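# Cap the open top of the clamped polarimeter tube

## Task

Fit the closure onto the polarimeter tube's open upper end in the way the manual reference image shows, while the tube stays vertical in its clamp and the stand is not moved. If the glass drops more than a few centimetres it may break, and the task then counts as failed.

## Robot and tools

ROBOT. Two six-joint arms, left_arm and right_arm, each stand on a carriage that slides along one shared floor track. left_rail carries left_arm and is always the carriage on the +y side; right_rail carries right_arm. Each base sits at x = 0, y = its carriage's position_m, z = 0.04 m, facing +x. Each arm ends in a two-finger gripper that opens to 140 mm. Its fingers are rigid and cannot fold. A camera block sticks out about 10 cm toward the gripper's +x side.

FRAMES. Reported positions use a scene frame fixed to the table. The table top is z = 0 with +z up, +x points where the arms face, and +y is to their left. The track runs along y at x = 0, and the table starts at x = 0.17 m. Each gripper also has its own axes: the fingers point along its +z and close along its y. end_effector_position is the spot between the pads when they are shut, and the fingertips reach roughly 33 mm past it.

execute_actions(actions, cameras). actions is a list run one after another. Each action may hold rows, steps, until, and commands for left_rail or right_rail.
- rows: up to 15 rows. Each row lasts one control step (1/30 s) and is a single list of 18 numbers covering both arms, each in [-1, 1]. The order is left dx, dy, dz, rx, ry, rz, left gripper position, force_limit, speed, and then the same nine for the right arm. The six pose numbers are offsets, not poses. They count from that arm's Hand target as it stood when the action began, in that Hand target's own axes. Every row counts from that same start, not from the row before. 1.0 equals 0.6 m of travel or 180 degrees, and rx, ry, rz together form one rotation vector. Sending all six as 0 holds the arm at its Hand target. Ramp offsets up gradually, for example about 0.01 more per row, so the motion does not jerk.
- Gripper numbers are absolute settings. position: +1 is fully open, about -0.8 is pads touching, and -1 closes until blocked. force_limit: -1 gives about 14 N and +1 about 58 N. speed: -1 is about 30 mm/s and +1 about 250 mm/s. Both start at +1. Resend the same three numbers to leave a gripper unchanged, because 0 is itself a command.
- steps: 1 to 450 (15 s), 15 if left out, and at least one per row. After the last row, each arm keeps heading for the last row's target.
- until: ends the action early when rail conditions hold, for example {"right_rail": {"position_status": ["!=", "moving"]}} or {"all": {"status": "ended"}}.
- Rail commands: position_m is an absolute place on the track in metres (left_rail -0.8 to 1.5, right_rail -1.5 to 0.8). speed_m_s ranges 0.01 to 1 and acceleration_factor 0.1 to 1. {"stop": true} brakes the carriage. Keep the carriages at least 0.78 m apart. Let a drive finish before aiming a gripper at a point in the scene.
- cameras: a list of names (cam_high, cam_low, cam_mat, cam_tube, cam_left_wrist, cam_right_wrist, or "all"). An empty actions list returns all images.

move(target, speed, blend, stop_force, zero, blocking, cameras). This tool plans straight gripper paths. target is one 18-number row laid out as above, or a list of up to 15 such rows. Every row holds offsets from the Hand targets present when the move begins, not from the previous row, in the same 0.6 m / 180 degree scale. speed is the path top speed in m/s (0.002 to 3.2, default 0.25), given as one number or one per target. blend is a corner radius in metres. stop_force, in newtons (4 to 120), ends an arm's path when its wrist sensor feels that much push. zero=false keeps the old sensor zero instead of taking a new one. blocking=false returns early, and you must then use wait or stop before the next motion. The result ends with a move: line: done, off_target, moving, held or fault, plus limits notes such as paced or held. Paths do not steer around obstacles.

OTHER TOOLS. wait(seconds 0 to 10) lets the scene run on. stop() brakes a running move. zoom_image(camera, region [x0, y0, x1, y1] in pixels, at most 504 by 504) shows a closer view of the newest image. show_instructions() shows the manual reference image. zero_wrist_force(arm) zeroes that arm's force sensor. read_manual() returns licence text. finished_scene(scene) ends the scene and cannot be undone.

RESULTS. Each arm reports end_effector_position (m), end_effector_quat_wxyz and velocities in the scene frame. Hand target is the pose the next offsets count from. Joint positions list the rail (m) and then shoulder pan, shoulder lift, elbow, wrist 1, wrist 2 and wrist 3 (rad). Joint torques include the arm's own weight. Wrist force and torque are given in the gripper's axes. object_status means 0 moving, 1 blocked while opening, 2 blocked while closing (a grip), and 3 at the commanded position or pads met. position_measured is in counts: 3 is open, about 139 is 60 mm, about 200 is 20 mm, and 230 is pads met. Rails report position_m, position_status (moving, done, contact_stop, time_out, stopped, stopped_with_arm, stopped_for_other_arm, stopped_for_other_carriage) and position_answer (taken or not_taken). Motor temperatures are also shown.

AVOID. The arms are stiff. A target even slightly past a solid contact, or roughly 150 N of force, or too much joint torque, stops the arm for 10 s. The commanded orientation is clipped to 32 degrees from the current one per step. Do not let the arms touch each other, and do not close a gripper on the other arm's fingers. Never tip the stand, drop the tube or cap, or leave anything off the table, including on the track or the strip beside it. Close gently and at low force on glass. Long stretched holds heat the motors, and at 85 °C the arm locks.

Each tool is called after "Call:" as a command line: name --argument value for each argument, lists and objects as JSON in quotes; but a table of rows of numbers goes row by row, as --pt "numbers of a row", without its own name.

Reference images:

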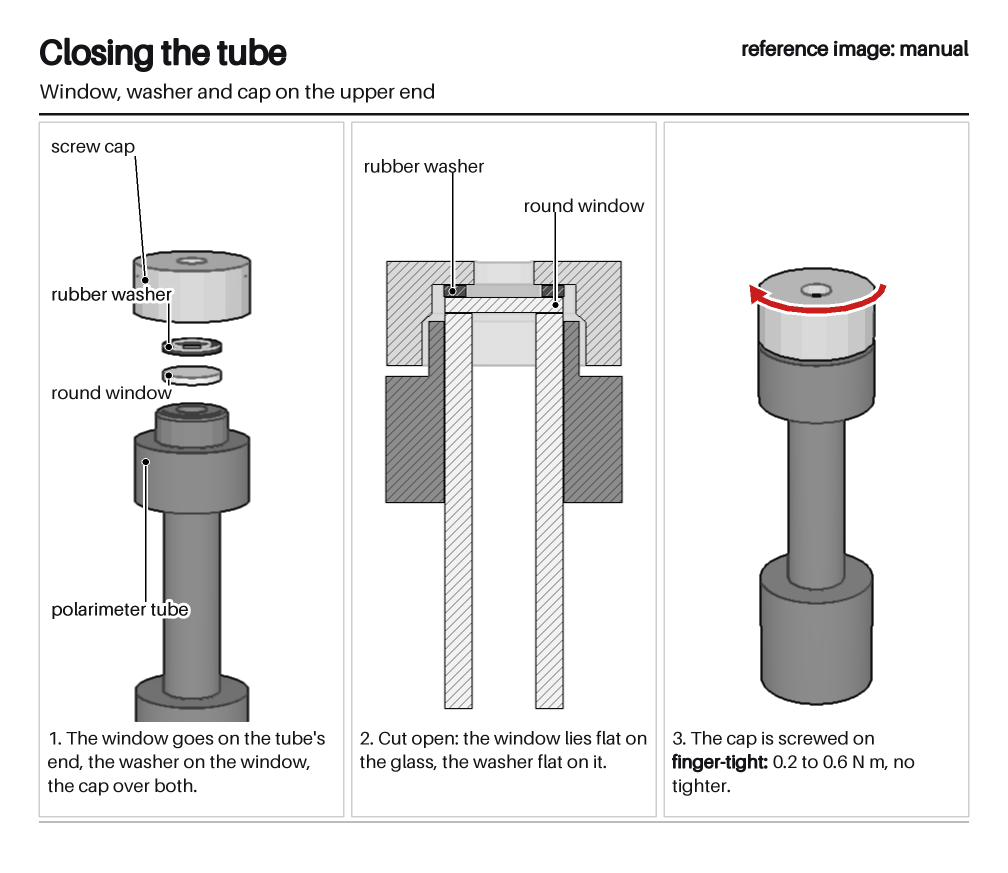

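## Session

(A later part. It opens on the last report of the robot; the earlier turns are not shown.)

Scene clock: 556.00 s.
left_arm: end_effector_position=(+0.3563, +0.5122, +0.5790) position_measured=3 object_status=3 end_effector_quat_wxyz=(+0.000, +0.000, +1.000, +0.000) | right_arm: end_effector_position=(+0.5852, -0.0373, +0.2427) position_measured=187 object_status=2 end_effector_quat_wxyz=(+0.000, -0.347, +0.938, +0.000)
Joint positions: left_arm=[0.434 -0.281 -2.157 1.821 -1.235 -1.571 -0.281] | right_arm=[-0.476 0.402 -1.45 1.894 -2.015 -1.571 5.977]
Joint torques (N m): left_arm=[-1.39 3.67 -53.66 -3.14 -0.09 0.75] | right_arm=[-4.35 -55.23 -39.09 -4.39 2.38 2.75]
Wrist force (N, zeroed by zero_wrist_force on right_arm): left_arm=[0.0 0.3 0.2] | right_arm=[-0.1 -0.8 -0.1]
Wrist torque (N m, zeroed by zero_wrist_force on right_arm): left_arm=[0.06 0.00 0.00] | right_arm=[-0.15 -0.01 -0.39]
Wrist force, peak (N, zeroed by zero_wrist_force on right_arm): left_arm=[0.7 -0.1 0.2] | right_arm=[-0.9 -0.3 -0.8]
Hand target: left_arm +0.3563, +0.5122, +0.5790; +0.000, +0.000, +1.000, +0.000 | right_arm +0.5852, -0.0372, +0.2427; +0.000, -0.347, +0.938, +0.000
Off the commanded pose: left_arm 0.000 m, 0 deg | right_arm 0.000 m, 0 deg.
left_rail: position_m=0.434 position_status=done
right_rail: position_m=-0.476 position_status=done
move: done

Call:
execute_actions --actions '[{"rows":[[0,0,0,0,0,0,1,1,1,0,0,0,0,0,0,-0.3,-1,-1]],"steps":25}]'

Call:
move --target '[0,0,0,0,0,0,1,1,1,0,0,-0.15,0,0,0,-0.3,-1,-1]' --speed 0.12 --cameras '["all"]'

Call:
zoom_image --camera "cam_tube" --region '[280, 80, 450, 200]'

Call:
zoom_image --camera "cam_right_wrist" --region '[270, 160, 390, 260]'

Scene clock: 560.63 s.
left_arm: end_effector_position=(+0.3563, +0.5122, +0.5790) position_measured=3 object_status=3 end_effector_quat_wxyz=(+0.000, +0.000, +1.000, +0.000) | right_arm: end_effector_position=(+0.5852, -0.0372, +0.2427) position_measured=167 object_status=3 end_effector_quat_wxyz=(+0.000, -0.347, +0.938, +0.000)
Joint positions: left_arm=[0.434 -0.281 -2.157 1.821 -1.235 -1.571 -0.281] | right_arm=[-0.476 0.402 -1.45 1.894 -2.015 -1.571 5.977]
Joint torques (N m): left_arm=[0.28 1.58 -54.06 -3.15 -0.14 1.32] | right_arm=[7.78 -57.44 -38.35 -3.42 1.93 1.6]
Wrist force (N, zeroed by zero_wrist_force on right_arm): left_arm=[-0.2 -0.2 -0.1] | right_arm=[-0.2 -0.1 -0.3]
Wrist torque (N m, zeroed by zero_wrist_force on right_arm): left_arm=[-0.05 0.03 0.00] | right_arm=[-0.03 0.06 -0.02]
Wrist force, peak (N, zeroed by zero_wrist_force on right_arm): left_arm=[-0.4 -0.4 0.8] | right_arm=[-0.7 -0.6 0.6]
Hand target: left_arm +0.3563, +0.5122, +0.5790; +0.000, +0.000, +1.000, +0.000 | right_arm +0.5852, -0.0372, +0.2427; +0.000, -0.347, +0.938, +0.000
Off the commanded pose: left_arm 0.000 m, 0 deg | right_arm 0.000 m, 0 deg.
left_rail: position_m=0.434 position_status=done
right_rail: position_m=-0.476 position_status=done

Scene clock: 561.97 s.
left_arm: end_effector_position=(+0.3563, +0.5122, +0.5790) position_measured=3 object_status=3 end_effector_quat_wxyz=(+0.000, +0.000, +1.000, +0.000) | right_arm: end_effector_position=(+0.5851, -0.0372, +0.3325) position_measured=167 object_status=3 end_effector_quat_wxyz=(+0.000, -0.347, +0.938, +0.000)
Joint positions: left_arm=[0.434 -0.281 -2.157 1.821 -1.235 -1.571 -0.281] | right_arm=[-0.476 0.402 -1.504 1.786 -1.853 -1.571 5.977]
Joint torques (N m): left_arm=[-0.42 1.29 -52.99 -3.05 0.04 0.81] | right_arm=[-2.79 -61.05 -63.31 -2.57 3.17 0.88]
Wrist force (N, zeroed by zero_wrist_force on right_arm): left_arm=[-0.7 0.4 0.4] | right_arm=[0.2 0.1 0.2]
Wrist torque (N m, zeroed by zero_wrist_force on right_arm): left_arm=[0.08 0.15 0.00] | right_arm=[-0.05 -0.04 0.01]
Wrist force, peak (N, zeroed by zero_wrist_force on right_arm): left_arm=[-0.7 0.4 0.4] | right_arm=[0.2 0.0 1.9]
Hand target: left_arm +0.3563, +0.5122, +0.5790; +0.000, +0.000, +1.000, +0.000 | right_arm +0.5851, -0.0373, +0.3327; +0.000, -0.347, +0.938, +0.000
Off the commanded pose: left_arm 0.000 m, 0 deg | right_arm 0.000 m, 0 deg.
left_rail: position_m=0.434 position_status=done
right_rail: position_m=-0.476 position_status=done
move: done
camera_calibration:
cam_right_wrist: T_world_to_cam=[[-0.641319, 0.76586, 0.0465725, 0.387408], [0.737678, 0.598748, 0.311982, -0.513888], [0.211049, 0.234435, -0.948946, 0.379717], [0, 0, 0, 1]] pos_world=[0.547397, -0.0780297, 0.502612]

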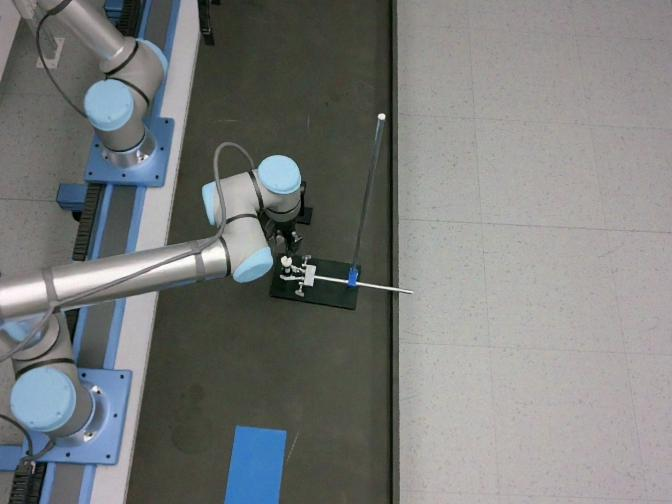

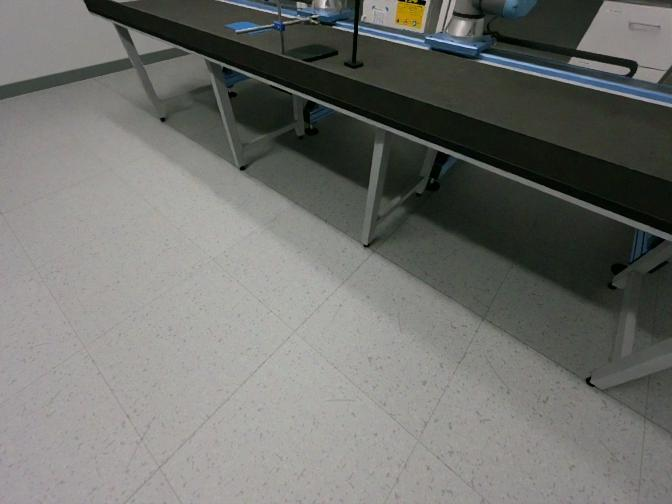

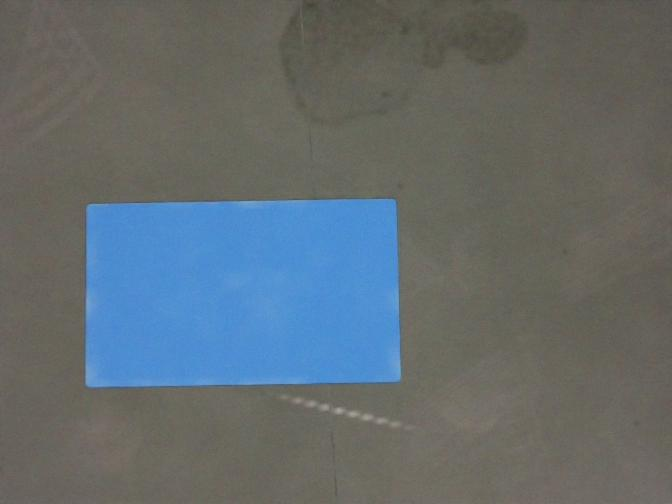

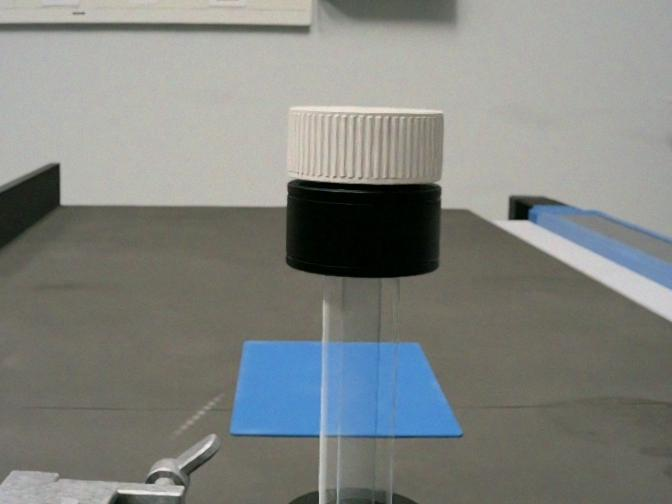

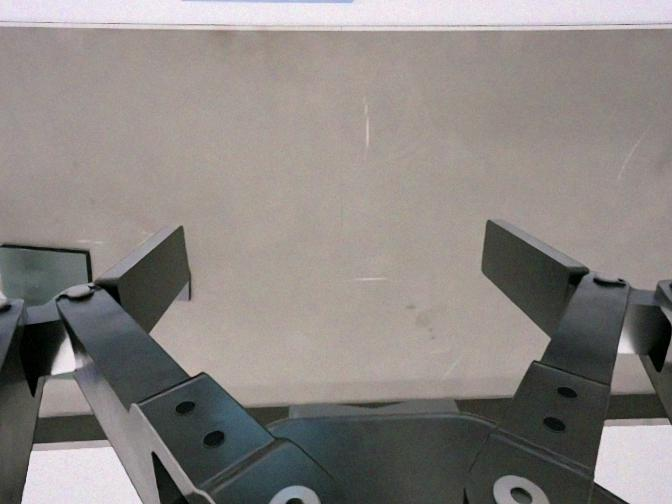

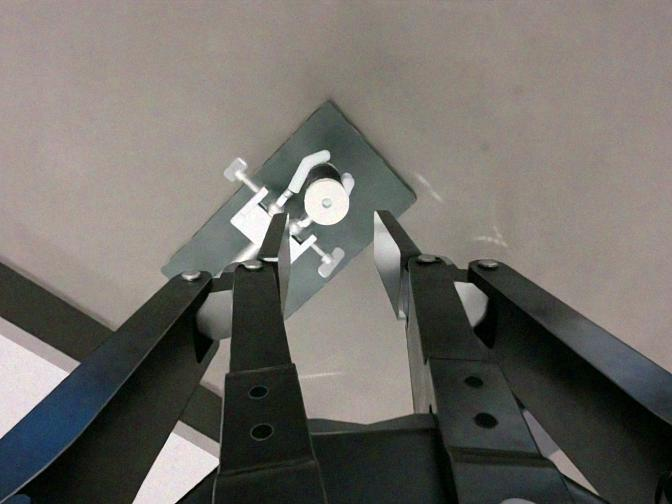

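Scaled by 2.965 from the camera's 672x504 image, which has a finer 960x720 frame.

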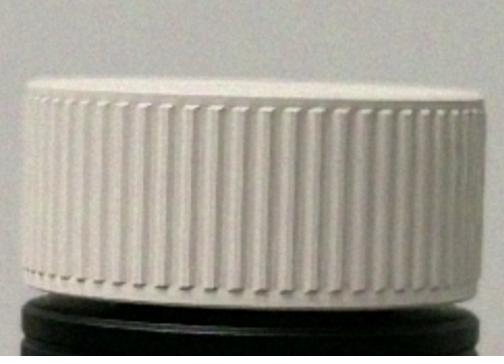

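Scaled by 4.200 from the camera's 672x504 image, which has a finer 960x720 frame.

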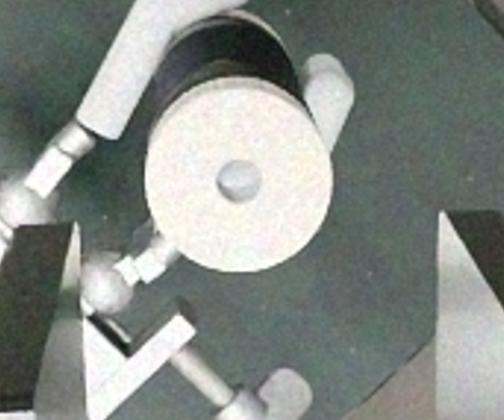

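Call:
finished_scene --scene 1

The scene is finished: the task was done.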